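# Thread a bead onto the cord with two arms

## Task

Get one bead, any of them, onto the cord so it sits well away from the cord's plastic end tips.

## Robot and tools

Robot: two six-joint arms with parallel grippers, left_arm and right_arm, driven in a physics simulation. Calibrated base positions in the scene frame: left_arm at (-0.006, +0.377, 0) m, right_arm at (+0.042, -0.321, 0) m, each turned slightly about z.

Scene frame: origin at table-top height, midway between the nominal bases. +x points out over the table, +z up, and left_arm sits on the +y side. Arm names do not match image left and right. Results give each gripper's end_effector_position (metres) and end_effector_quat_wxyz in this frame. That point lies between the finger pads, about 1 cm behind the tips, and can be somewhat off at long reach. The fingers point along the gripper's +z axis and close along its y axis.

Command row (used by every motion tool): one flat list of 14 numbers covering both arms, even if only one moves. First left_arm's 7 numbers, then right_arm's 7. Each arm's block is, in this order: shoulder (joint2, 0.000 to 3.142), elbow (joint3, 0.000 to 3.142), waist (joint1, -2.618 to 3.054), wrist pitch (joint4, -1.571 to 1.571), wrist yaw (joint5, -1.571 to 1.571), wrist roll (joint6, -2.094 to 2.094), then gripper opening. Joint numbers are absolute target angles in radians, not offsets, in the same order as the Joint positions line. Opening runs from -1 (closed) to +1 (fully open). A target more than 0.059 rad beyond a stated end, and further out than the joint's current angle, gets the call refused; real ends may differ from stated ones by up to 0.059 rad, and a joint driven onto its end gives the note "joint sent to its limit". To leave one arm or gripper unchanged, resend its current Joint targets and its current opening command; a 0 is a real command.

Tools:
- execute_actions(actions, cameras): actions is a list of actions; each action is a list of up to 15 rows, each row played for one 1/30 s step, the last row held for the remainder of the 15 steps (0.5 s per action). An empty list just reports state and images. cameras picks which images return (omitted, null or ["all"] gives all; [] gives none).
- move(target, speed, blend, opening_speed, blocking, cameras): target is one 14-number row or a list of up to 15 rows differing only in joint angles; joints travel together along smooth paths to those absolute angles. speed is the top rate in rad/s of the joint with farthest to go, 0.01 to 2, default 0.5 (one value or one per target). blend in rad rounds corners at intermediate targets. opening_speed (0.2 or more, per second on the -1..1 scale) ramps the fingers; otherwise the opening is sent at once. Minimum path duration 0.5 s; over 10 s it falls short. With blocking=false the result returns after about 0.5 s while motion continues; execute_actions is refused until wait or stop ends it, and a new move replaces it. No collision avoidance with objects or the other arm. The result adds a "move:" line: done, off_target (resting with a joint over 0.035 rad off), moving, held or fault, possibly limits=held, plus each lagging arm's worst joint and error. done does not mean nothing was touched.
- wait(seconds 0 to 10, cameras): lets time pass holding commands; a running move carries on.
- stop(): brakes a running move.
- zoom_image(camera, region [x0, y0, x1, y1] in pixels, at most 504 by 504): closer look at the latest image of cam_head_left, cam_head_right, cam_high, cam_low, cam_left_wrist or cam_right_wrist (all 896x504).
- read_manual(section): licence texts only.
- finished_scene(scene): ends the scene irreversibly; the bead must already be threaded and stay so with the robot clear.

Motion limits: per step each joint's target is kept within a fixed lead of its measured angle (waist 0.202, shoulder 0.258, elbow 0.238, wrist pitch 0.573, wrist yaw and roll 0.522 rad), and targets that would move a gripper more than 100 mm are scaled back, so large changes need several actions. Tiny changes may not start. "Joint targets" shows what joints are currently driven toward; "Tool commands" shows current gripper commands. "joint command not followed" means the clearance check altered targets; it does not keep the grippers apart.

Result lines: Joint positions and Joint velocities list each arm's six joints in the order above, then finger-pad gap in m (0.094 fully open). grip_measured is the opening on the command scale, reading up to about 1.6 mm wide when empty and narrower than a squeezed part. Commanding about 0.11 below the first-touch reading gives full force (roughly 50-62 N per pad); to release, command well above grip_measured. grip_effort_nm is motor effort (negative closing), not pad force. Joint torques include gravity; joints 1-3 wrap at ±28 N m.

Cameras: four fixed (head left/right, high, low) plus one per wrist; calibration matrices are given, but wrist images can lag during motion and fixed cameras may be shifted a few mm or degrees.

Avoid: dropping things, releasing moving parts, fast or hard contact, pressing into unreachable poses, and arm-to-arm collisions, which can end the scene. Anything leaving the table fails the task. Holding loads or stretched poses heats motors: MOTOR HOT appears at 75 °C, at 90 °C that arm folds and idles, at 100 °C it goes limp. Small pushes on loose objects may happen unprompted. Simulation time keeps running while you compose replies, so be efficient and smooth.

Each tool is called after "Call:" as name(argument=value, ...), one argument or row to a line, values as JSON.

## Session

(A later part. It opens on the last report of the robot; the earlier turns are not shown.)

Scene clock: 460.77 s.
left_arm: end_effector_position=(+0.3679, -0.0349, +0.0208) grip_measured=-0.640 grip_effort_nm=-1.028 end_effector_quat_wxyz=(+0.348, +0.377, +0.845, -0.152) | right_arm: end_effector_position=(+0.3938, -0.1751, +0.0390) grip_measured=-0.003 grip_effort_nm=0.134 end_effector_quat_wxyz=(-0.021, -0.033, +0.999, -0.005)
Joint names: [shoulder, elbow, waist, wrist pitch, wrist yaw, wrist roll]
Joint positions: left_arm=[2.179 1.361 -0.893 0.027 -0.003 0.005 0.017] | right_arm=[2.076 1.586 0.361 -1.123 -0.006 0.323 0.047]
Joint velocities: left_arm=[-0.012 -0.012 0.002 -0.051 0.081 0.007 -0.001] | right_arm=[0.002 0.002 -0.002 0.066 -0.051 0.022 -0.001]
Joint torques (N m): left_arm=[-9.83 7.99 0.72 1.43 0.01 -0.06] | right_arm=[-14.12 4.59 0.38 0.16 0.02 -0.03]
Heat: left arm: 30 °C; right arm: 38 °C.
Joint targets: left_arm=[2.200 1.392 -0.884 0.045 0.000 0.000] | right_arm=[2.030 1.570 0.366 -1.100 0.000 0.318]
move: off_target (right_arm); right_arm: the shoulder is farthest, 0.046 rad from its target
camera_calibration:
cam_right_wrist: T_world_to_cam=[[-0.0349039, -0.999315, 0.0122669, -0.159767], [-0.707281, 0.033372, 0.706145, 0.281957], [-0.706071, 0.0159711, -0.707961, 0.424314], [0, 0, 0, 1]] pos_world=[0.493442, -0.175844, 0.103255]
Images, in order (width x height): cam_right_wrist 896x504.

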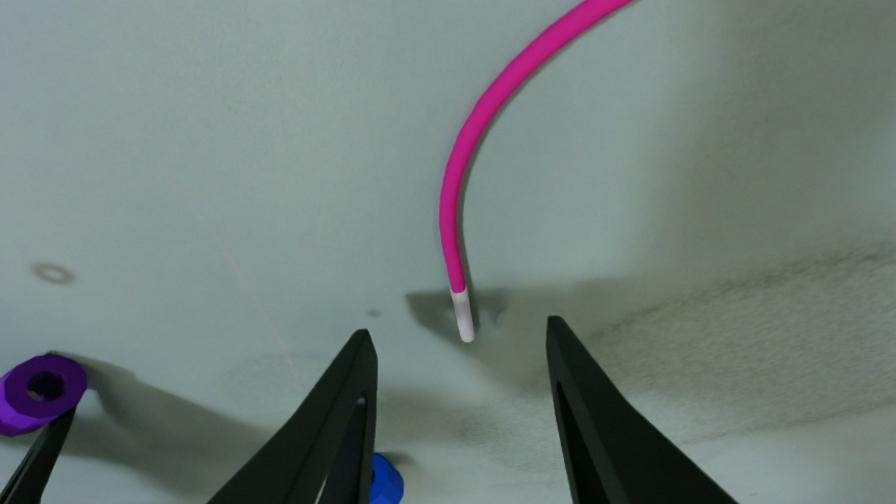

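Call:
move(
  target=[2.200,1.392,-0.884,0.045,0,0,-0.64,2.03,1.452,0.372,-0.955,0,0.313,0],
  speed=0.2,
  cameras=["cam_right_wrist","cam_low"],
)

Call:
zoom_image(
  camera="cam_low",
  region=[280, 240, 480, 360],
)

Scene clock: 475.67 s.
left_arm: end_effector_position=(+0.3679, -0.0349, +0.0208) grip_measured=-0.640 grip_effort_nm=-1.028 end_effector_quat_wxyz=(+0.348, +0.377, +0.845, -0.152) | right_arm: end_effector_position=(+0.3913, -0.1760, +0.0223) grip_measured=-0.003 grip_effort_nm=0.129 end_effector_quat_wxyz=(-0.004, -0.036, +0.999, +0.002)
Joint names: [shoulder, elbow, waist, wrist pitch, wrist yaw, wrist roll]
Joint positions: left_arm=[2.179 1.361 -0.893 0.027 -0.003 0.005 0.017] | right_arm=[2.051 1.479 0.361 -1.005 -0.006 0.316 0.047]
Joint velocities: left_arm=[0.012 -0.017 0.007 0.022 0.022 -0.007 -0.001] | right_arm=[0.002 -0.002 -0.012 0.037 -0.154 -0.007 0]
Joint torques (N m): left_arm=[-9.83 7.98 0.7 1.43 0.02 -0.06] | right_arm=[-11.75 3.67 0.94 0.52 0.06 -0.01]
Heat: left arm: 30 °C; right arm: 38 °C.
Joint targets: left_arm=[2.200 1.392 -0.884 0.045 0.000 0.000] | right_arm=[2.030 1.452 0.372 -0.955 0.000 0.313]
move: off_target (right_arm); right_arm: the wrist pitch is farthest, 0.050 rad from its target
camera_calibration:
cam_right_wrist: T_world_to_cam=[[-0.0282033, -0.999597, -0.00334485, -0.162901], [-0.731112, 0.018346, 0.682011, 0.299244], [-0.681675, 0.0216804, -0.731334, 0.402776], [0, 0, 0, 1]] pos_world=[0.488749, -0.177058, 0.0899315]
Images, in order (width x height): cam_low 896x504, cam_right_wrist 896x504.

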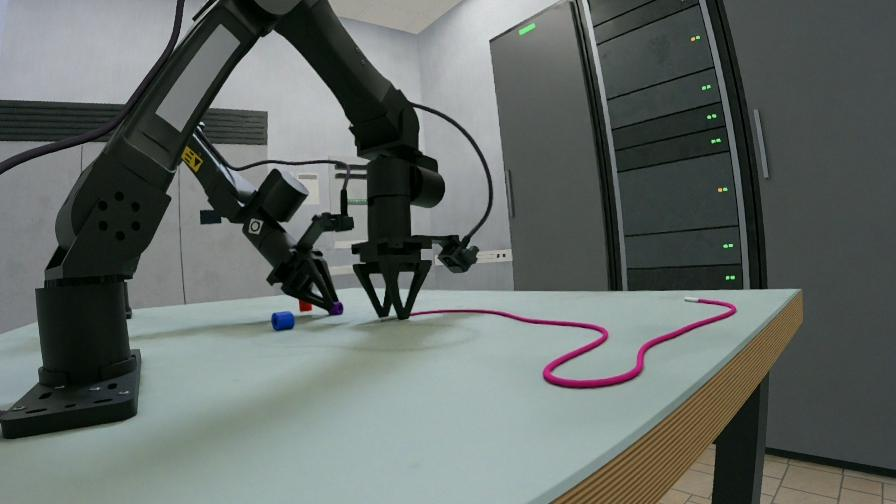

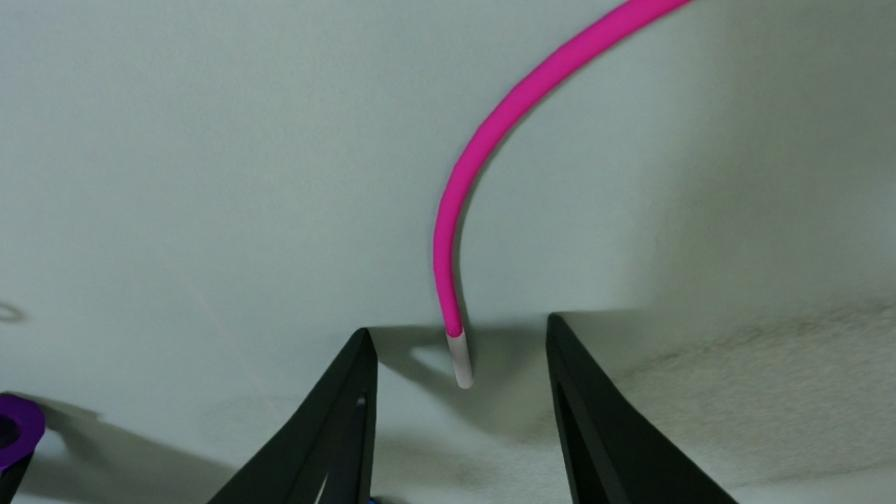

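Scaled by 2.520 from the camera's 896x504 image, which has a finer 1280x720 frame.

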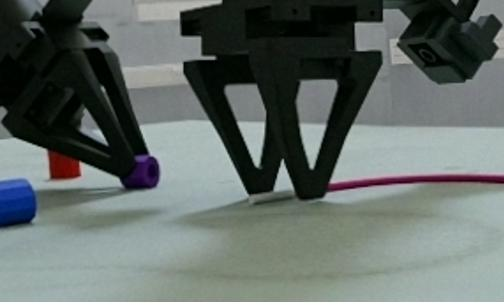

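Call:
move(
  target=[2.200,1.392,-0.884,0.045,0,0,-0.64,2.138,1.585,0.350,-0.985,0,0.31,0],
  speed=0.2,
  cameras=["cam_right_wrist","cam_low"],
)

Call:
zoom_image(
  camera="cam_low",
  region=[280, 240, 480, 360],
)

Scene clock: 489.43 s.
left_arm: end_effector_position=(+0.3679, -0.0349, +0.0208) grip_measured=-0.640 grip_effort_nm=-1.028 end_effector_quat_wxyz=(+0.348, +0.377, +0.845, -0.152) | right_arm: end_effector_position=(+0.4107, -0.1681, +0.0230) grip_measured=-0.003 grip_effort_nm=0.129 end_effector_quat_wxyz=(+0.010, -0.038, +0.999, +0.007)
Joint names: [shoulder, elbow, waist, wrist pitch, wrist yaw, wrist roll]
Joint positions: left_arm=[2.179 1.361 -0.893 0.027 -0.003 0.005 0.017] | right_arm=[2.1 1.558 0.361 -1.005 -0.006 0.312 0.047]
Joint velocities: left_arm=[0.012 0.002 0.002 0.037 -0.066 0.007 -0.001] | right_arm=[-0.017 -0.012 -0.002 0.037 -0.081 0.007 -0.001]
Joint torques (N m): left_arm=[-9.83 8.01 0.7 1.44 0.01 -0.06] | right_arm=[-7.73 7.94 -0.96 0.27 0.04 -0.02]
Heat: left arm: 30 °C; right arm: 37 °C.
Joint targets: left_arm=[2.200 1.392 -0.884 0.045 0.000 0.000] | right_arm=[2.138 1.585 0.350 -0.985 0.000 0.310]
move: off_target (right_arm); right_arm: the shoulder is farthest, 0.038 rad from its target
camera_calibration:
cam_right_wrist: T_world_to_cam=[[-0.0245247, -0.999586, -0.0150143, -0.155661], [-0.749214, 0.00843415, 0.662274, 0.319031], [-0.661874, 0.027491, -0.749111, 0.409565], [0, 0, 0, 1]] pos_world=[0.506285, -0.169546, 0.0931867]
Images, in order (width x height): cam_low 896x504, cam_right_wrist 896x504.

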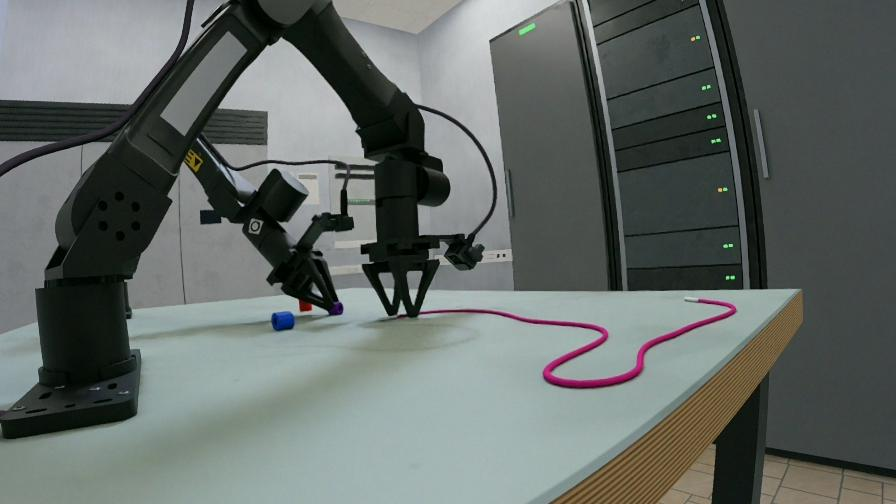

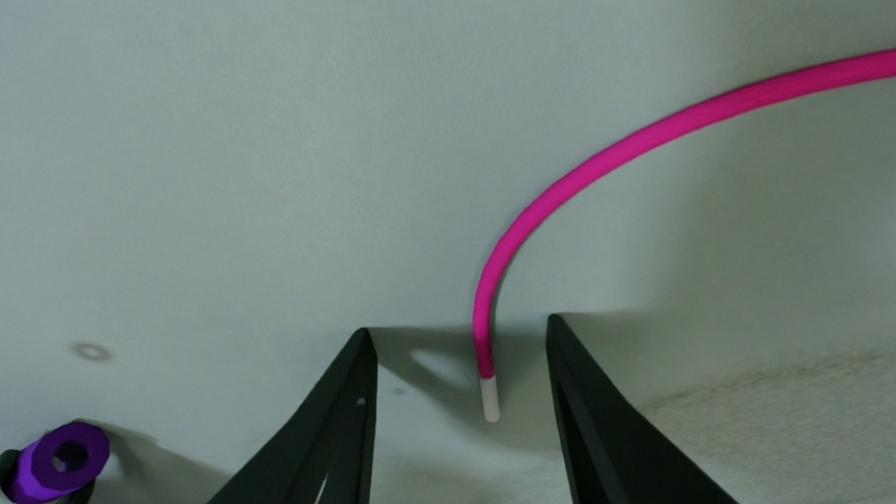

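Scaled by 2.520 from the camera's 896x504 image, which has a finer 1280x720 frame.

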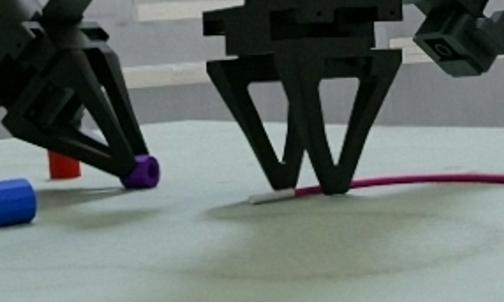

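Call:
move(
  target=[2.200,1.392,-0.884,0.045,0,0,-0.64,2.130,1.595,0.354,-1.002,0,0.31,0],
  speed=0.2,
  cameras=["cam_right_wrist"],
)

Call:
move(
  target=[2.200,1.392,-0.884,0.045,0,0,-0.64,2.130,1.595,0.354,-1.002,0,0.31,-0.95],
  opening_speed=0.6,
  cameras=["cam_right_wrist","cam_low"],
)

Scene clock: 507.23 s.
left_arm: end_effector_position=(+0.3679, -0.0349, +0.0208) grip_measured=-0.640 grip_effort_nm=-1.038 end_effector_quat_wxyz=(+0.348, +0.377, +0.845, -0.152) | right_arm: end_effector_position=(+0.4110, -0.1679, +0.0234) grip_measured=-0.003 grip_effort_nm=0.134 end_effector_quat_wxyz=(+0.010, -0.038, +0.999, +0.007)
Joint names: [shoulder, elbow, waist, wrist pitch, wrist yaw, wrist roll]
Joint positions: left_arm=[2.179 1.361 -0.893 0.027 -0.003 0.005 0.017] | right_arm=[2.1 1.559 0.361 -1.006 -0.006 0.312 0.047]
Joint velocities: left_arm=[0.017 -0.002 0.007 0.081 -0.037 -0.022 0] | right_arm=[0.012 -0.012 -0.007 -0.022 -0.007 0.051 -0.001]
Joint torques (N m): left_arm=[-9.83 8.01 0.72 1.43 0.01 -0.06] | right_arm=[-8.38 8.57 -0.73 0.09 0.05 0]
Heat: left arm: 30 °C; right arm: 34 °C.
Joint targets: left_arm=[2.200 1.392 -0.884 0.045 0.000 0.000] | right_arm=[2.130 1.595 0.354 -1.002 0.000 0.310]
move: off_target (right_arm); right_arm: the elbow is farthest, 0.036 rad from its target
camera_calibration:
cam_right_wrist: T_world_to_cam=[[-0.0241327, -0.999591, -0.0153131, -0.155688], [-0.749688, 0.00796189, 0.661743, 0.319123], [-0.661351, 0.0274497, -0.749574, 0.409816], [0, 0, 0, 1]] pos_world=[0.506517, -0.169415, 0.0936261]
Images, in order (width x height): cam_right_wrist 896x504.

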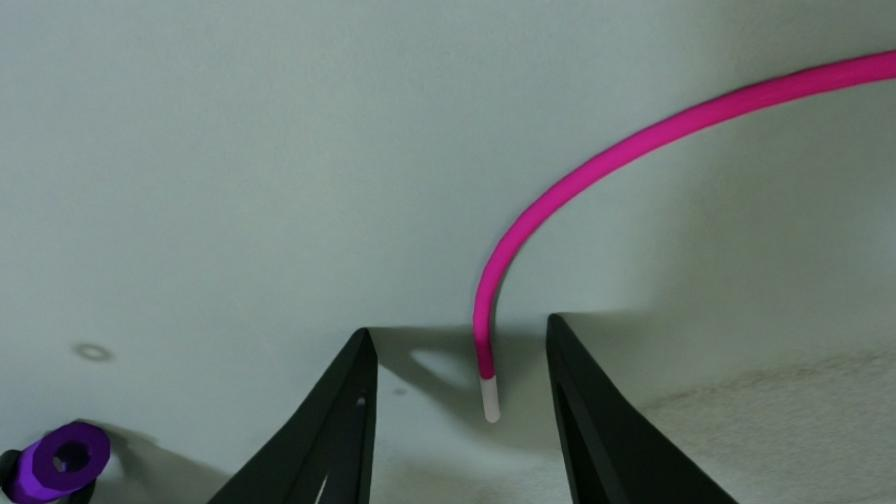

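Scene clock: 509.17 s.
left_arm: end_effector_position=(+0.3679, -0.0349, +0.0208) grip_measured=-0.640 grip_effort_nm=-1.023 end_effector_quat_wxyz=(+0.348, +0.377, +0.845, -0.152) | right_arm: end_effector_position=(+0.4117, -0.1675, +0.0232) grip_measured=-0.946 grip_effort_nm=-0.618 end_effector_quat_wxyz=(+0.010, -0.038, +0.999, +0.008)
Joint names: [shoulder, elbow, waist, wrist pitch, wrist yaw, wrist roll]
Joint positions: left_arm=[2.179 1.361 -0.893 0.027 -0.003 0.005 0.017] | right_arm=[2.103 1.563 0.361 -1.006 -0.007 0.312 0.003]
Joint velocities: left_arm=[0.017 -0.017 -0.012 -0.051 0.007 -0.037 -0.001] | right_arm=[-0.012 -0.007 0.002 0.022 -0.007 0.037 0.009]
Joint torques (N m): left_arm=[-9.84 7.99 0.72 1.44 0.01 -0.06] | right_arm=[-8.64 8.32 -0.57 0.1 0.03 0.01]
Heat: left arm: 30 °C; right arm: 34 °C.
Joint targets: left_arm=[2.200 1.392 -0.884 0.045 0.000 0.000] | right_arm=[2.130 1.595 0.354 -1.002 0.000 0.310]
move: done
camera_calibration:
cam_right_wrist: T_world_to_cam=[[-0.0241075, -0.999576, -0.0163177, -0.155208], [-0.749964, 0.00728972, 0.661438, 0.319792], [-0.661039, 0.0281833, -0.749822, 0.410167], [0, 0, 0, 1]] pos_world=[0.507227, -0.169033, 0.0934968]
Images, in order (width x height): cam_low 896x504, cam_right_wrist 896x504.

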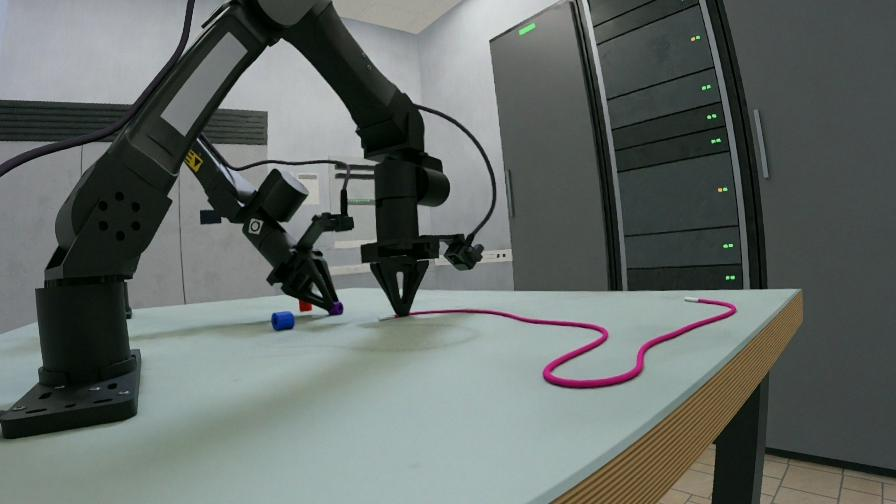

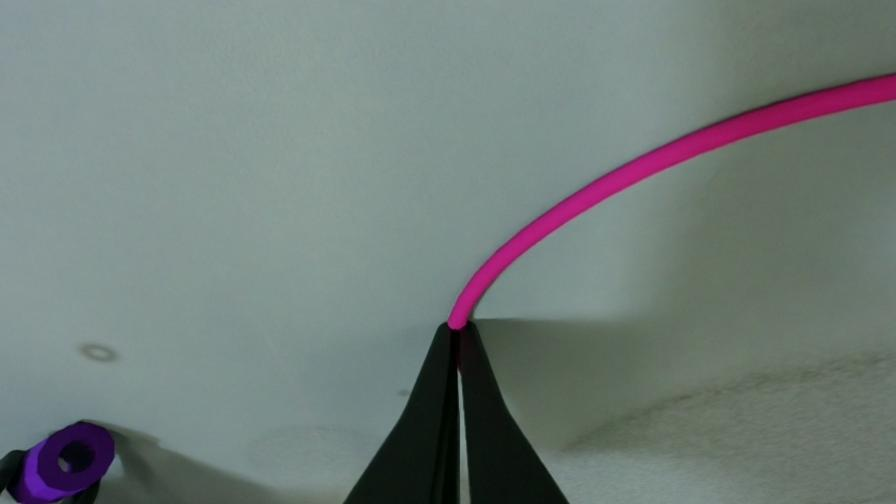

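Call:
move(
  target=[
    [2.200,1.392,-0.884,0.045,0,0,-0.64,2.105,1.670,0.354,-1.10,0,0.31,-0.95],
    [2.200,1.392,-0.884,0.045,0,0,-0.64,2.255,1.893,0.537,-1.185,0,1.403,-0.95],
  ],
  speed=[0.2,0.4],
  cameras=["cam_left_wrist","cam_right_wrist","cam_low","cam_high"],
)

Call:
zoom_image(
  camera="cam_low",
  region=[280, 240, 480, 360],
)

Scene clock: 528.77 s.
left_arm: end_effector_position=(+0.3679, -0.0349, +0.0208) grip_measured=-0.640 grip_effort_nm=-1.033 end_effector_quat_wxyz=(+0.348, +0.377, +0.845, -0.152) | right_arm: end_effector_position=(+0.4137, -0.0872, +0.0444) grip_measured=-0.950 grip_effort_nm=-0.398 end_effector_quat_wxyz=(+0.006, +0.408, +0.913, +0.015)
Joint names: [shoulder, elbow, waist, wrist pitch, wrist yaw, wrist roll]
Joint positions: left_arm=[2.179 1.361 -0.893 0.027 -0.003 0.005 0.017] | right_arm=[2.231 1.854 0.529 -1.161 -0.007 1.397 0.002]
Joint velocities: left_arm=[-0.007 0.002 -0.007 -0.081 0.007 -0.022 0] | right_arm=[-0.022 0.002 -0.017 0.007 0.066 -0.037 0.002]
Joint torques (N m): left_arm=[-9.83 7.99 0.72 1.44 0.01 -0.06] | right_arm=[-10.1 9.01 0.76 -0.15 0.05 0.07]
Heat: left arm: 30 °C; right arm: 33 °C.
Joint targets: left_arm=[2.200 1.392 -0.884 0.045 0.000 0.000] | right_arm=[2.255 1.893 0.537 -1.185 0.000 1.403]
move: off_target (right_arm); right_arm: the elbow is farthest, 0.039 rad from its target
camera_calibration:
cam_left_wrist: T_world_to_cam=[[-0.799037, -0.593734, -0.0949775, 0.279621], [-0.593669, 0.804072, -0.0320241, 0.272998], [0.0953826, 0.0307968, -0.994964, 0.0997687], [0, 0, 0, 1]] pos_world=[0.375982, -0.0565619, 0.134566]
cam_right_wrist: T_world_to_cam=[[-0.80772, -0.588657, -0.0327201, 0.286223], [-0.449972, 0.579663, 0.679349, 0.231684], [-0.380937, 0.563447, -0.733085, 0.355117], [0, 0, 0, 1]] pos_world=[0.470717, -0.165901, 0.112302]
Images, in order (width x height): cam_high 896x504, cam_low 896x504, cam_left_wrist 896x504, cam_right_wrist 896x504.

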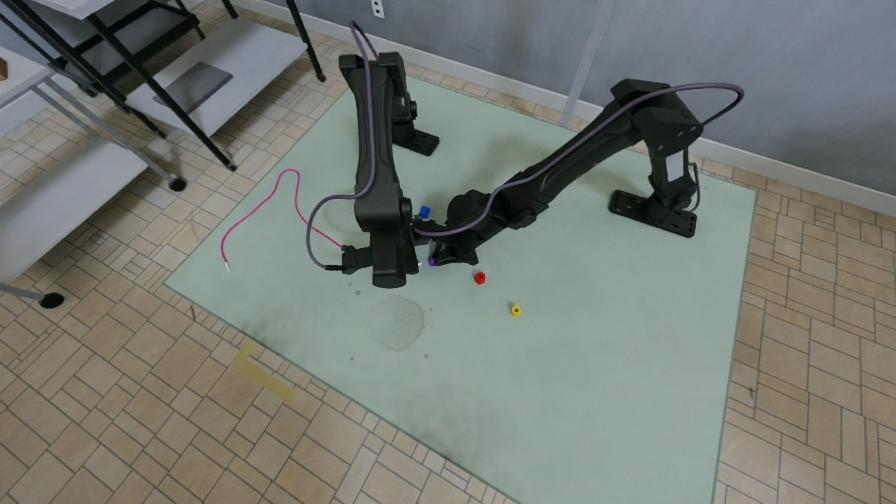

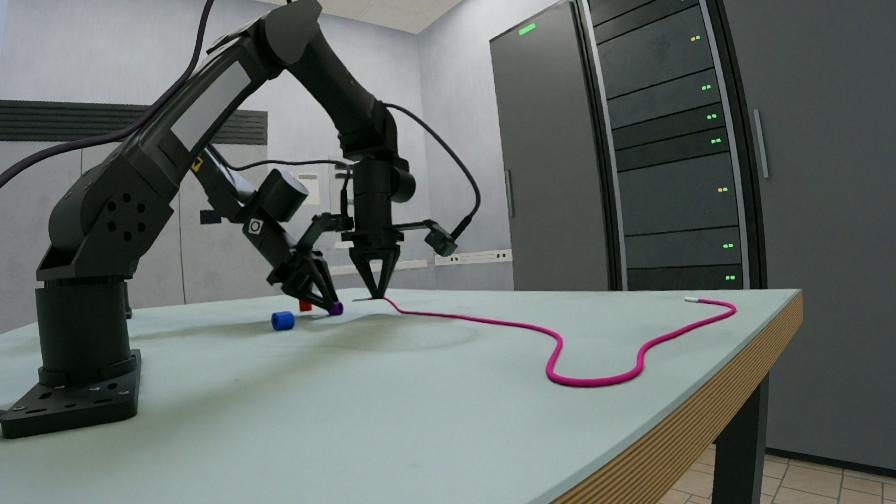

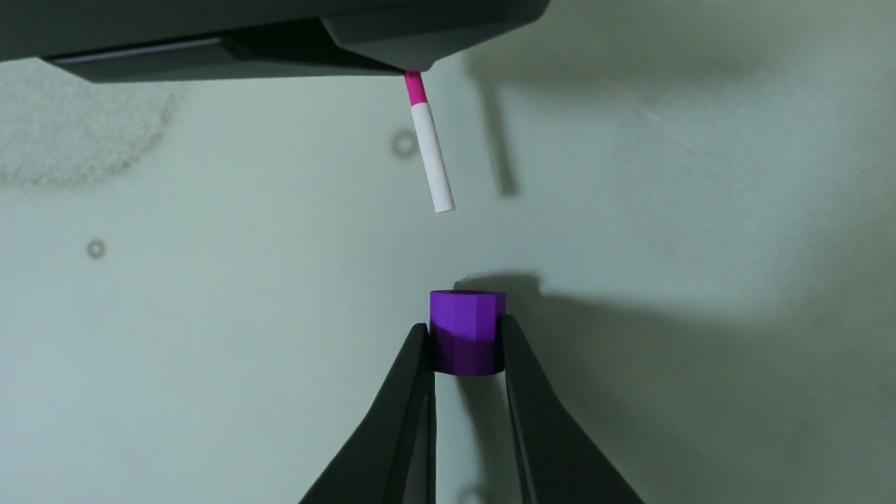

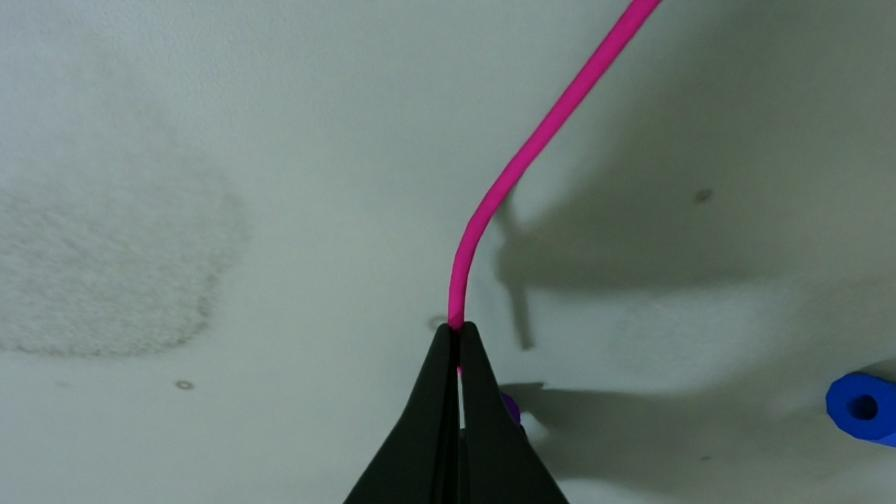

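Scaled by 2.520 from the camera's 896x504 image, which has a finer 1280x720 frame.

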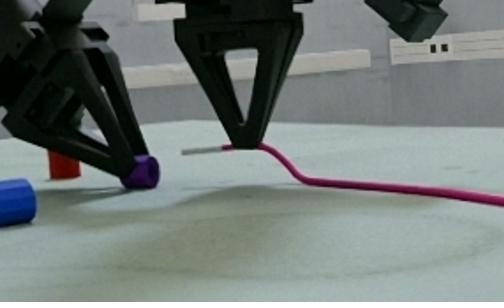

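Call:
move(
  target=[2.200,1.392,-0.884,0.045,0,0,-0.64,2.205,1.757,0.566,-1.135,0,1.671,-0.95],
  speed=0.25,
  cameras=["cam_left_wrist","cam_low"],
)

Call:
zoom_image(
  camera="cam_low",
  region=[280, 240, 480, 360],
)

Scene clock: 555.37 s.
left_arm: end_effector_position=(+0.3679, -0.0349, +0.0208) grip_measured=-0.640 grip_effort_nm=-1.023 end_effector_quat_wxyz=(+0.348, +0.377, +0.845, -0.152) | right_arm: end_effector_position=(+0.4122, -0.0849, +0.0444) grip_measured=-0.949 grip_effort_nm=-0.974 end_effector_quat_wxyz=(+0.005, +0.434, +0.901, +0.015)
Joint names: [shoulder, elbow, waist, wrist pitch, wrist yaw, wrist roll]
Joint positions: left_arm=[2.179 1.361 -0.893 0.027 -0.003 0.005 0.017] | right_arm=[2.231 1.854 0.535 -1.162 -0.007 1.46 0.002]
Joint velocities: left_arm=[0.002 -0.002 -0.032 0.081 -0.007 -0.081 0] | right_arm=[-0.007 -0.017 -0.012 0.11 0.037 -0.037 -0.001]
Joint torques (N m): left_arm=[-9.87 7.99 0.73 1.44 0.01 -0.06] | right_arm=[-11.95 6.01 -0.02 0.08 -0.02 0]
Heat: left arm: 30 °C; right arm: 33 °C.
Joint targets: left_arm=[2.200 1.392 -0.884 0.045 0.000 0.000] | right_arm=[2.231 1.854 0.535 -1.162 -0.007 1.459]
move: held (right_arm; a check stopped the path); limits=held; right_arm: the wrist roll is farthest, 0.211 rad from its target
joint command not followed: on one or more control steps a check withheld the commanded joint targets of the right arm, and it was not sent them on those steps.
cause: the commanded joint targets, or the way to them, would bring a part of the robot too close to another arm (this arm's wrist (the part past the wrist yaw) and the left arm's wrist camera, at the place that arm is still heading or pushing toward).
camera_calibration:
cam_left_wrist: T_world_to_cam=[[-0.799037, -0.593734, -0.0949775, 0.279621], [-0.593669, 0.804072, -0.0320241, 0.272998], [0.0953826, 0.0307968, -0.994964, 0.0997687], [0, 0, 0, 1]] pos_world=[0.375982, -0.0565619, 0.134566]
Images, in order (width x height): cam_low 896x504, cam_left_wrist 896x504.

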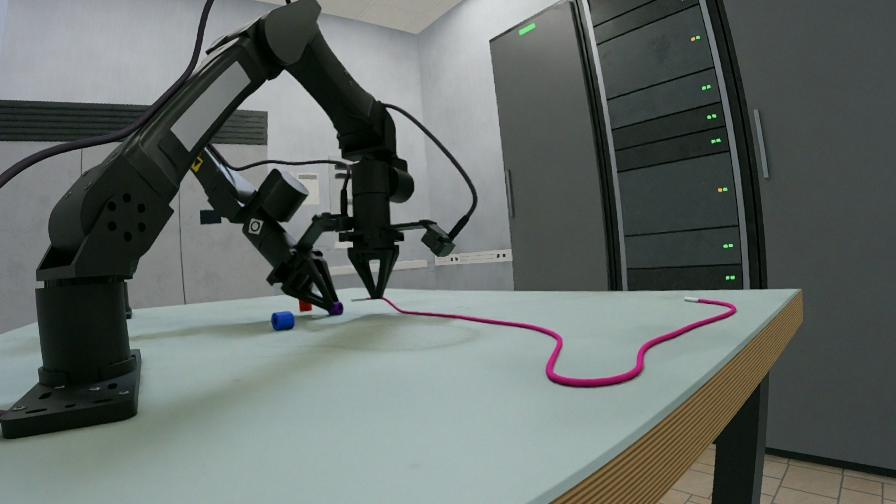

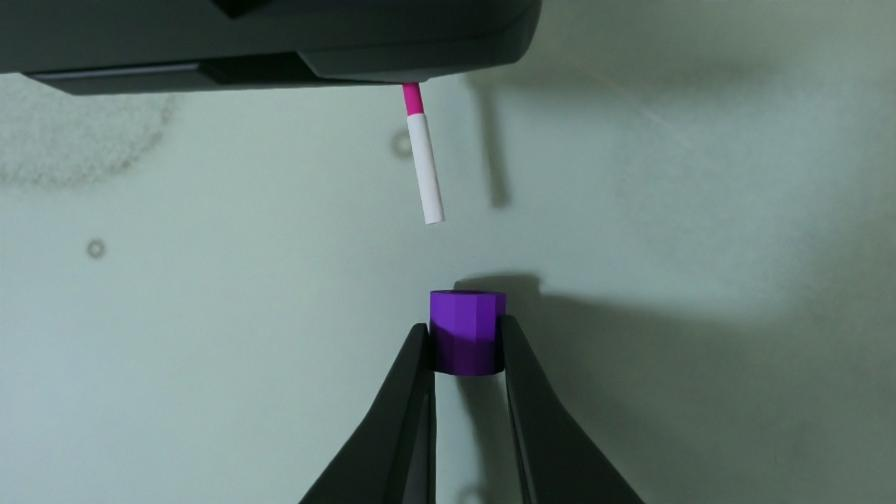

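Scaled by 2.520 from the camera's 896x504 image, which has a finer 1280x720 frame.

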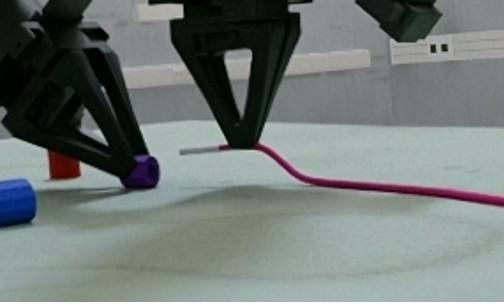

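Call:
move(
  target=[2.200,1.392,-0.884,0.045,0,0,-0.64,2.10,1.860,0.322,-1.313,0,1.0,-0.95],
  speed=0.5,
  cameras=[],
)

Call:
move(
  target=[2.200,1.392,-0.884,0.045,0,0,-0.2,2.10,1.860,0.322,-1.313,0,1.0,-0.95],
  opening_speed=0.7,
  cameras=["cam_left_wrist"],
)

Call:
move(
  target=[
    [2.049,1.274,-0.884,0.011,0,0,-0.2,2.10,1.860,0.322,-1.313,0,1.0,-0.95],
    [1.855,1.066,-0.884,0.008,0,0,-0.2,2.10,1.860,0.322,-1.313,0,1.0,-0.95],
    [1.635,0.799,-0.738,0.052,0,0,-0.2,2.10,1.860,0.322,-1.313,0,1.0,-0.95],
  ],
  speed=0.4,
  cameras=["cam_left_wrist","cam_low"],
)

Scene clock: 653.33 s.
left_arm: end_effector_position=(+0.3679, -0.0349, +0.0208) grip_measured=-0.640 grip_effort_nm=-1.023 end_effector_quat_wxyz=(+0.348, +0.377, +0.845, -0.152) | right_arm: end_effector_position=(+0.4277, -0.1775, +0.0798) grip_measured=-0.948 grip_effort_nm=-0.950 end_effector_quat_wxyz=(-0.007, +0.322, +0.947, +0.000)
Joint names: [shoulder, elbow, waist, wrist pitch, wrist yaw, wrist roll]
Joint positions: left_arm=[2.179 1.361 -0.893 0.027 -0.003 0.005 0.017] | right_arm=[2.143 1.854 0.323 -1.293 -0.009 1.005 0.002]
Joint velocities: left_arm=[0.002 -0.007 -0.002 0.051 -0.007 0.007 0.001] | right_arm=[0.012 0.002 -0.012 0.007 -0.007 -0.081 -0.003]
Joint torques (N m): left_arm=[-9.84 7.99 0.72 1.44 0.01 -0.06] | right_arm=[-14.63 6.38 -0.12 -0.21 0.08 -0.01]
Heat: left arm: 30 °C; right arm: 35 °C.
Joint targets: left_arm=[2.200 1.392 -0.884 0.045 0.000 0.000] | right_arm=[2.100 1.860 0.322 -1.313 0.000 1.000]
move: off_target (right_arm); right_arm: the shoulder is farthest, 0.043 rad from its target
No camera images: "cameras" was empty.

Scene clock: 665.23 s.
left_arm: end_effector_position=(+0.3679, -0.0349, +0.0208) grip_measured=-0.202 grip_effort_nm=0.100 end_effector_quat_wxyz=(+0.348, +0.377, +0.845, -0.152) | right_arm: end_effector_position=(+0.4276, -0.1775, +0.0798) grip_measured=-0.949 grip_effort_nm=-0.969 end_effector_quat_wxyz=(-0.007, +0.321, +0.947, +0.000)
Joint names: [shoulder, elbow, waist, wrist pitch, wrist yaw, wrist roll]
Joint positions: left_arm=[2.179 1.361 -0.893 0.027 -0.003 0.005 0.037] | right_arm=[2.143 1.854 0.323 -1.293 -0.009 1.004 0.002]
Joint velocities: left_arm=[0.012 -0.017 0.012 0.007 0.022 0.007 0] | right_arm=[-0.007 -0.027 -0.002 -0.051 0.066 0.037 -0.002]
Joint torques (N m): left_arm=[-9.84 7.99 0.72 1.44 0 -0.06] | right_arm=[-14.72 6.35 -0.14 -0.21 0.09 -0.03]
Heat: left arm: 30 °C; right arm: 39 °C.
Joint targets: left_arm=[2.200 1.392 -0.884 0.045 0.000 0.000] | right_arm=[2.100 1.860 0.322 -1.313 0.000 1.000]
move: off_target (right_arm); right_arm: the shoulder is farthest, 0.043 rad from its target
camera_calibration:
cam_left_wrist: T_world_to_cam=[[-0.799037, -0.593734, -0.0949775, 0.279621], [-0.593669, 0.804072, -0.0320241, 0.272998], [0.0953826, 0.0307968, -0.994964, 0.0997687], [0, 0, 0, 1]] pos_world=[0.375982, -0.0565619, 0.134566]
Images, in order (width x height): cam_left_wrist 896x504.

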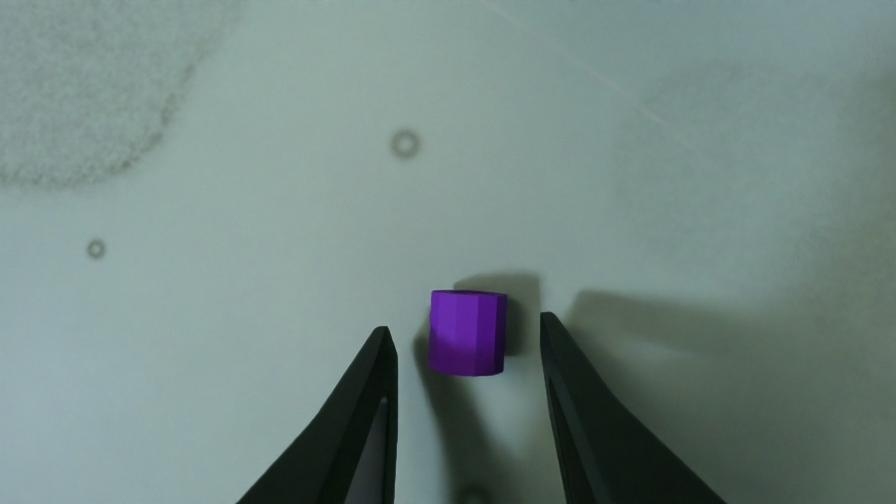

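Scene clock: 667.57 s.
left_arm: end_effector_position=(+0.3168, +0.1136, +0.0482) grip_measured=-0.202 grip_effort_nm=0.105 end_effector_quat_wxyz=(+0.338, +0.316, +0.878, -0.119) | right_arm: end_effector_position=(+0.4276, -0.1775, +0.0798) grip_measured=-0.946 grip_effort_nm=-0.930 end_effector_quat_wxyz=(-0.007, +0.321, +0.947, +0.000)
Joint names: [shoulder, elbow, waist, wrist pitch, wrist yaw, wrist roll]
Joint positions: left_arm=[1.673 0.804 -0.744 0.033 -0.002 0.005 0.037] | right_arm=[2.143 1.854 0.323 -1.293 -0.009 1.004 0.003]
Joint velocities: left_arm=[-0.002 -0.012 0.007 0.022 -0.007 -0.051 -0.001] | right_arm=[-0.002 -0.012 0.007 0.081 -0.095 0.007 -0.001]
Joint torques (N m): left_arm=[-10.19 5.05 0.51 1.39 0 -0.05] | right_arm=[-14.64 6.34 -0.01 -0.21 0.08 -0.04]
Heat: left arm: 30 °C; right arm: 39 °C.
Joint targets: left_arm=[1.635 0.799 -0.738 0.052 0.000 0.000] | right_arm=[2.100 1.860 0.322 -1.313 0.000 1.000]
move: off_target (left_arm, right_arm); left_arm: the shoulder is farthest, 0.038 rad from its target; right_arm: the shoulder is farthest, 0.043 rad from its target
camera_calibration:
cam_left_wrist: T_world_to_cam=[[-0.705887, -0.702654, -0.0894498, 0.312225], [-0.706272, 0.707814, 0.0134165, 0.168602], [0.0538866, 0.0726464, -0.995901, 0.135846], [0, 0, 0, 1]] pos_world=[0.332154, 0.090179, 0.160956]
Images, in order (width x height): cam_low 896x504, cam_left_wrist 896x504.

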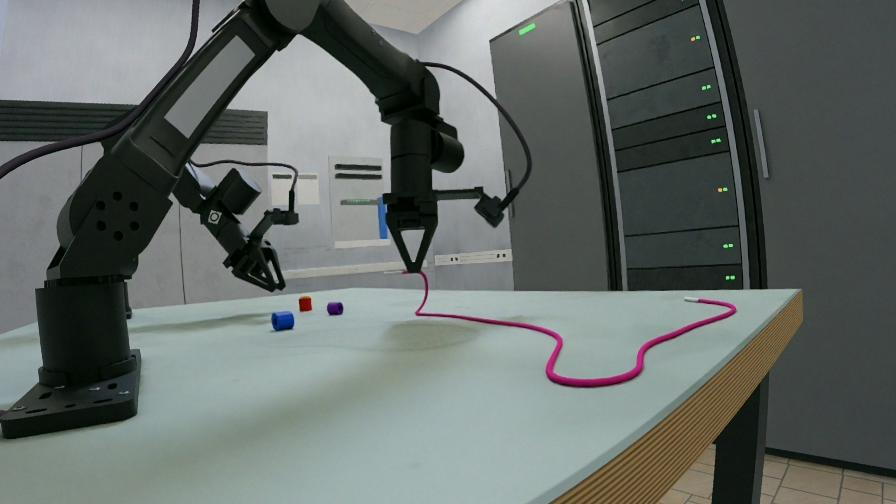

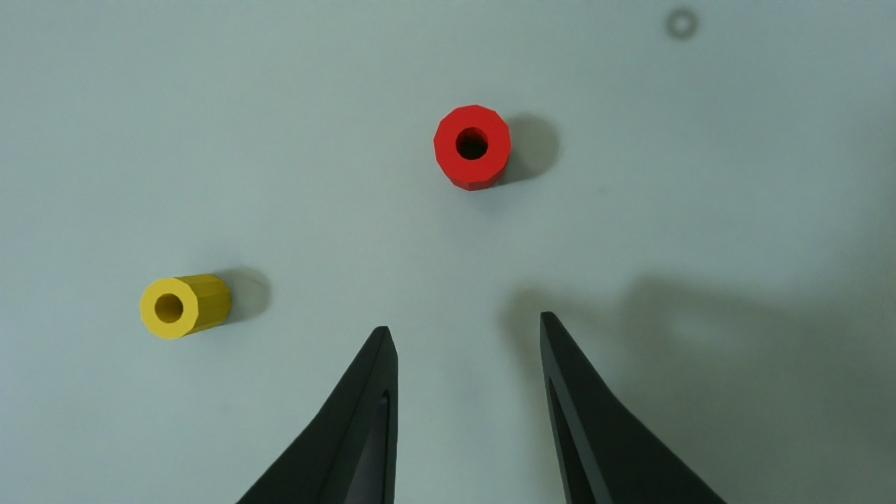

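Call:
move(
  target=[
    [1.78,0.875,-0.748,0.143,0,0,-0.2,2.10,1.860,0.322,-1.313,0,1.0,-0.95],
    [1.932,0.950,-0.750,0.222,0,0,-0.2,2.10,1.860,0.322,-1.313,0,1.0,-0.95],
  ],
  speed=0.25,
  cameras=["cam_left_wrist","cam_low"],
)

Call:
zoom_image(
  camera="cam_low",
  region=[200, 240, 400, 360],
)

Scene clock: 678.43 s.
left_arm: end_effector_position=(+0.3560, +0.0815, +0.0178) grip_measured=-0.202 grip_effort_nm=0.100 end_effector_quat_wxyz=(+0.358, +0.313, +0.870, -0.126) | right_arm: end_effector_position=(+0.4275, -0.1776, +0.0798) grip_measured=-0.946 grip_effort_nm=-0.930 end_effector_quat_wxyz=(-0.008, +0.321, +0.947, +0.000)
Joint names: [shoulder, elbow, waist, wrist pitch, wrist yaw, wrist roll]
Joint positions: left_arm=[1.916 0.922 -0.744 0.202 -0.002 0.005 0.037] | right_arm=[2.143 1.854 0.323 -1.294 -0.009 1.004 0.003]
Joint velocities: left_arm=[-0.017 0.012 0.007 0.051 -0.066 -0.037 0] | right_arm=[0.002 0.007 0.017 0.022 0.022 -0.022 -0.001]
Joint torques (N m): left_arm=[-7.36 7.23 -0.47 1.46 0 -0.06] | right_arm=[-14.67 6.39 -0.1 -0.2 0.07 -0.02]
Heat: left arm: 30 °C; right arm: 40 °C.
Joint targets: left_arm=[1.932 0.950 -0.750 0.222 0.000 0.000] | right_arm=[2.100 1.860 0.322 -1.313 0.000 1.000]
move: off_target (right_arm); right_arm: the shoulder is farthest, 0.043 rad from its target
camera_calibration:
cam_left_wrist: T_world_to_cam=[[-0.702644, -0.705318, -0.0939054, 0.313682], [-0.705941, 0.707542, -0.0321315, 0.220138], [0.0891049, 0.0437147, -0.995062, 0.0955728], [0, 0, 0, 1]] pos_world=[0.367295, 0.0613109, 0.131631]
Images, in order (width x height): cam_low 896x504, cam_left_wrist 896x504.

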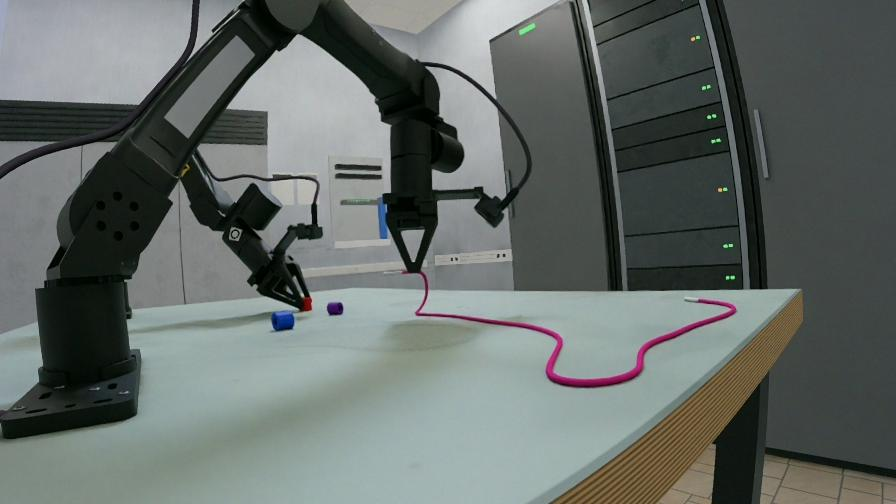

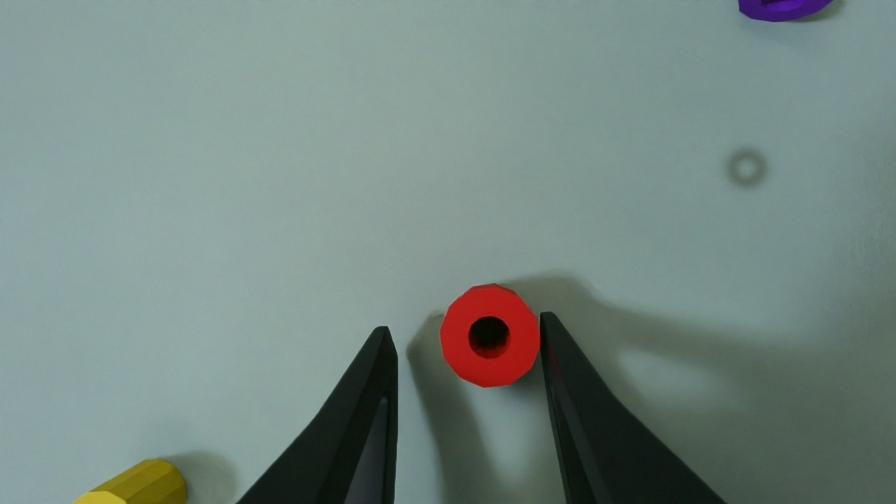

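Scaled by 2.520 from the camera's 896x504 image, which has a finer 1280x720 frame.

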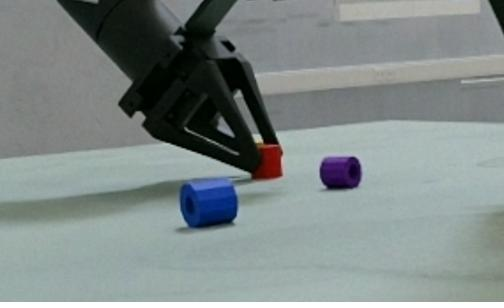

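Call:
move(
  target=[1.932,0.950,-0.750,0.222,0,0,-0.66,2.10,1.860,0.322,-1.313,0,1.0,-0.95],
  opening_speed=0.5,
  cameras=["cam_left_wrist"],
)

Scene clock: 683.10 s.
left_arm: end_effector_position=(+0.3561, +0.0813, +0.0180) grip_measured=-0.571 grip_effort_nm=-1.013 end_effector_quat_wxyz=(+0.359, +0.313, +0.870, -0.127) | right_arm: end_effector_position=(+0.4275, -0.1776, +0.0798) grip_measured=-0.946 grip_effort_nm=-0.696 end_effector_quat_wxyz=(-0.008, +0.321, +0.947, +0.000)
Joint names: [shoulder, elbow, waist, wrist pitch, wrist yaw, wrist roll]
Joint positions: left_arm=[1.916 0.922 -0.744 0.203 -0.002 0.005 0.02] | right_arm=[2.143 1.854 0.323 -1.294 -0.009 1.004 0.003]
Joint velocities: left_arm=[-0.002 -0.017 0.002 -0.037 -0.037 -0.007 0.001] | right_arm=[-0.002 -0.002 0.017 -0.022 -0.095 -0.022 0.001]
Joint torques (N m): left_arm=[-7.36 7.24 -0.46 1.44 0 -0.05] | right_arm=[-14.69 6.37 -0.08 -0.21 0.08 -0.02]
Heat: left arm: 30 °C; right arm: 41 °C.
Joint targets: left_arm=[1.932 0.950 -0.750 0.222 0.000 0.000] | right_arm=[2.100 1.860 0.322 -1.313 0.000 1.000]
move: off_target (right_arm); right_arm: the shoulder is farthest, 0.043 rad from its target
camera_calibration:
cam_left_wrist: T_world_to_cam=[[-0.702561, -0.705386, -0.0940143, 0.313698], [-0.705912, 0.707518, -0.0332697, 0.220358], [0.0899848, 0.0429918, -0.995015, 0.095508], [0, 0, 0, 1]] pos_world=[0.367351, 0.0612651, 0.131855]
Images, in order (width x height): cam_left_wrist 896x504.

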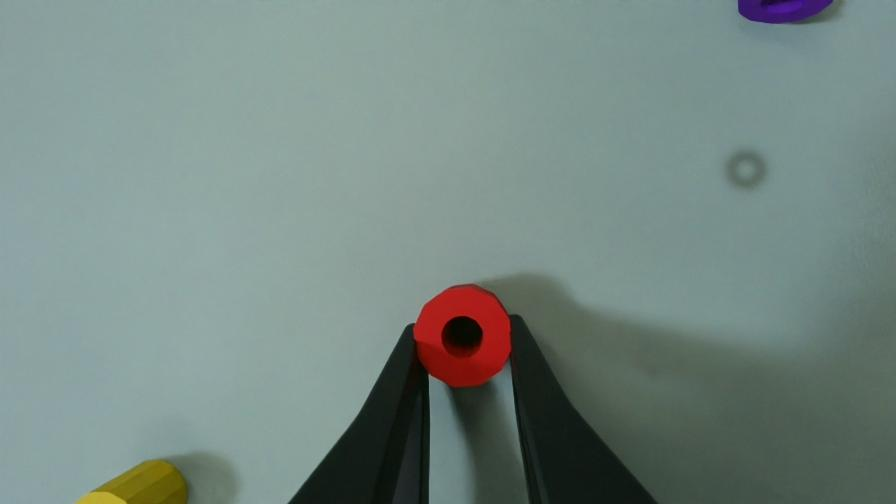

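Call:
move(
  target=[
    [1.723,1.144,-0.75,-0.206,0,0,-0.66,2.10,1.860,0.322,-1.313,0,1.0,-0.95],
    [2.175,0.775,-0.856,1.30,0,-1.84,-0.66,2.10,1.860,0.322,-1.313,0,1.0,-0.95],
  ],
  speed=[0.4,0.8],
  cameras=["cam_head_left","cam_low","cam_left_wrist","cam_high"],
)

Scene clock: 737.67 s.
left_arm: end_effector_position=(+0.3597, +0.0093, +0.0855) grip_measured=-0.572 grip_effort_nm=-1.028 end_effector_quat_wxyz=(+0.169, -0.373, +0.640, -0.650) | right_arm: end_effector_position=(+0.4275, -0.1776, +0.0798) grip_measured=-0.949 grip_effort_nm=-0.969 end_effector_quat_wxyz=(-0.008, +0.321, +0.947, +0.000)
Joint names: [shoulder, elbow, waist, wrist pitch, wrist yaw, wrist roll]
Joint positions: left_arm=[2.156 0.779 -0.847 1.28 -0.002 -1.843 0.02] | right_arm=[2.143 1.854 0.323 -1.294 -0.009 1.004 0.002]
Joint velocities: left_arm=[0.017 0.007 -0.002 -0.007 -0.125 -0.066 0] | right_arm=[-0.017 -0.017 -0.007 0.007 -0.066 -0.037 -0.002]
Joint torques (N m): left_arm=[-7.82 3.54 -0.72 1.74 0 0.03] | right_arm=[-14.69 6.31 -0.09 -0.21 0.08 -0.02]
Heat: left arm: 30 °C; right arm: 43 °C.
Joint targets: left_arm=[2.175 0.775 -0.856 1.300 0.000 -1.840] | right_arm=[2.100 1.860 0.322 -1.313 0.000 1.000]
move: off_target (right_arm); right_arm: the shoulder is farthest, 0.043 rad from its target
camera_calibration:
cam_left_wrist: T_world_to_cam=[[0.167107, 0.0330989, 0.985383, -0.140271], [-0.984743, -0.0436032, 0.168463, 0.36616], [0.0485418, -0.9985, 0.0253075, 0.102764], [0, 0, 0, 1]] pos_world=[0.379026, 0.123218, 0.0739356]
Images, in order (width x height): cam_head_left 896x504, cam_high 896x504, cam_low 896x504, cam_left_wrist 896x504.

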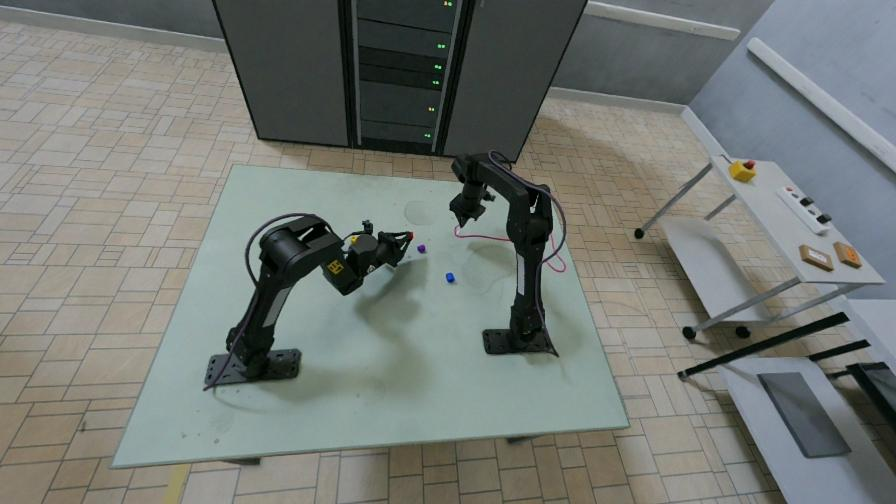

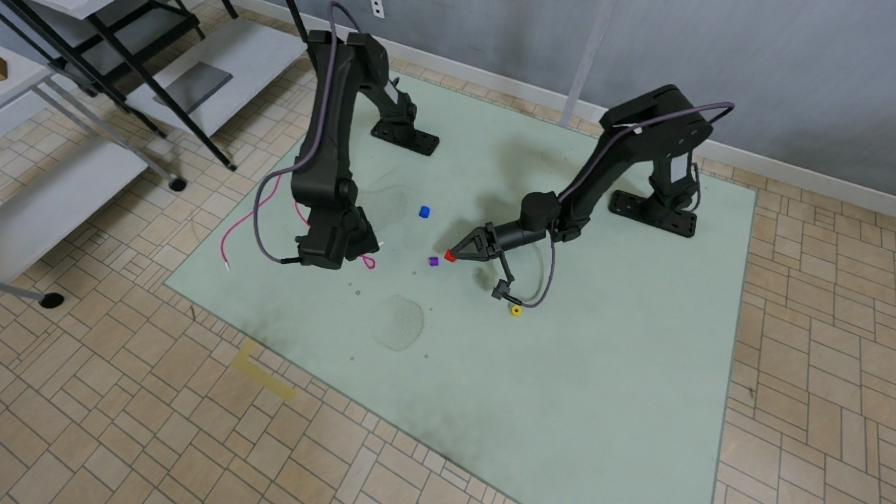

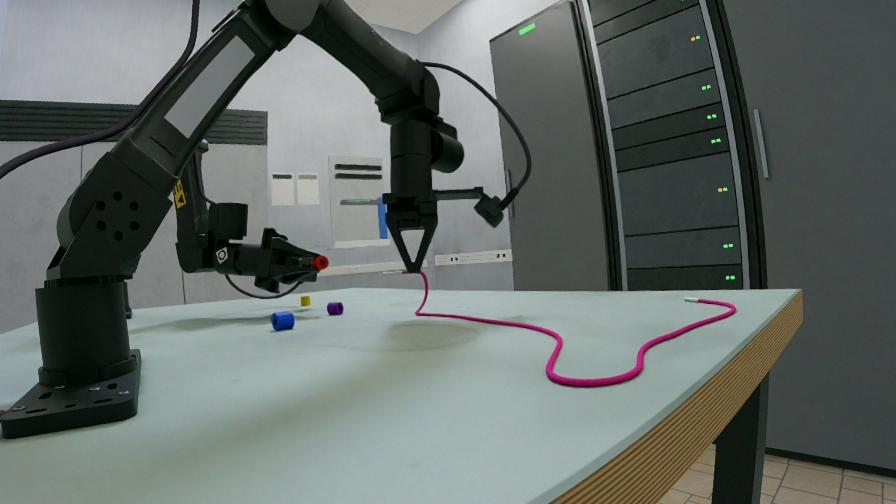

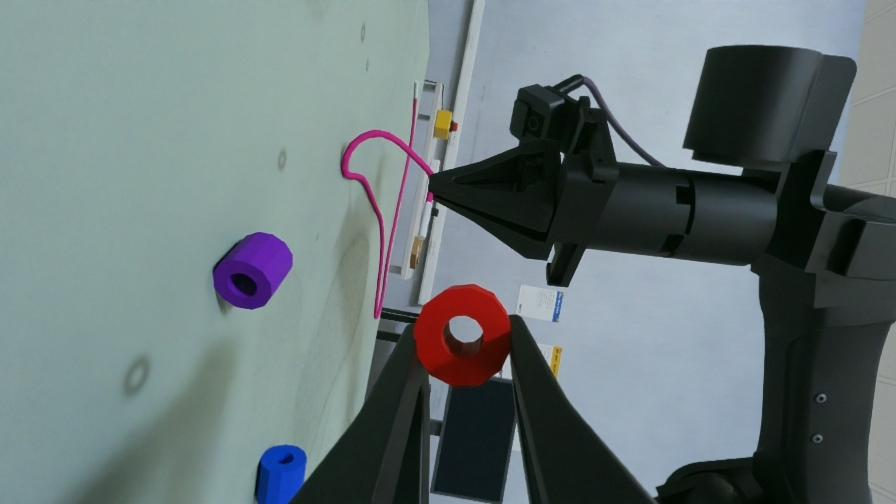

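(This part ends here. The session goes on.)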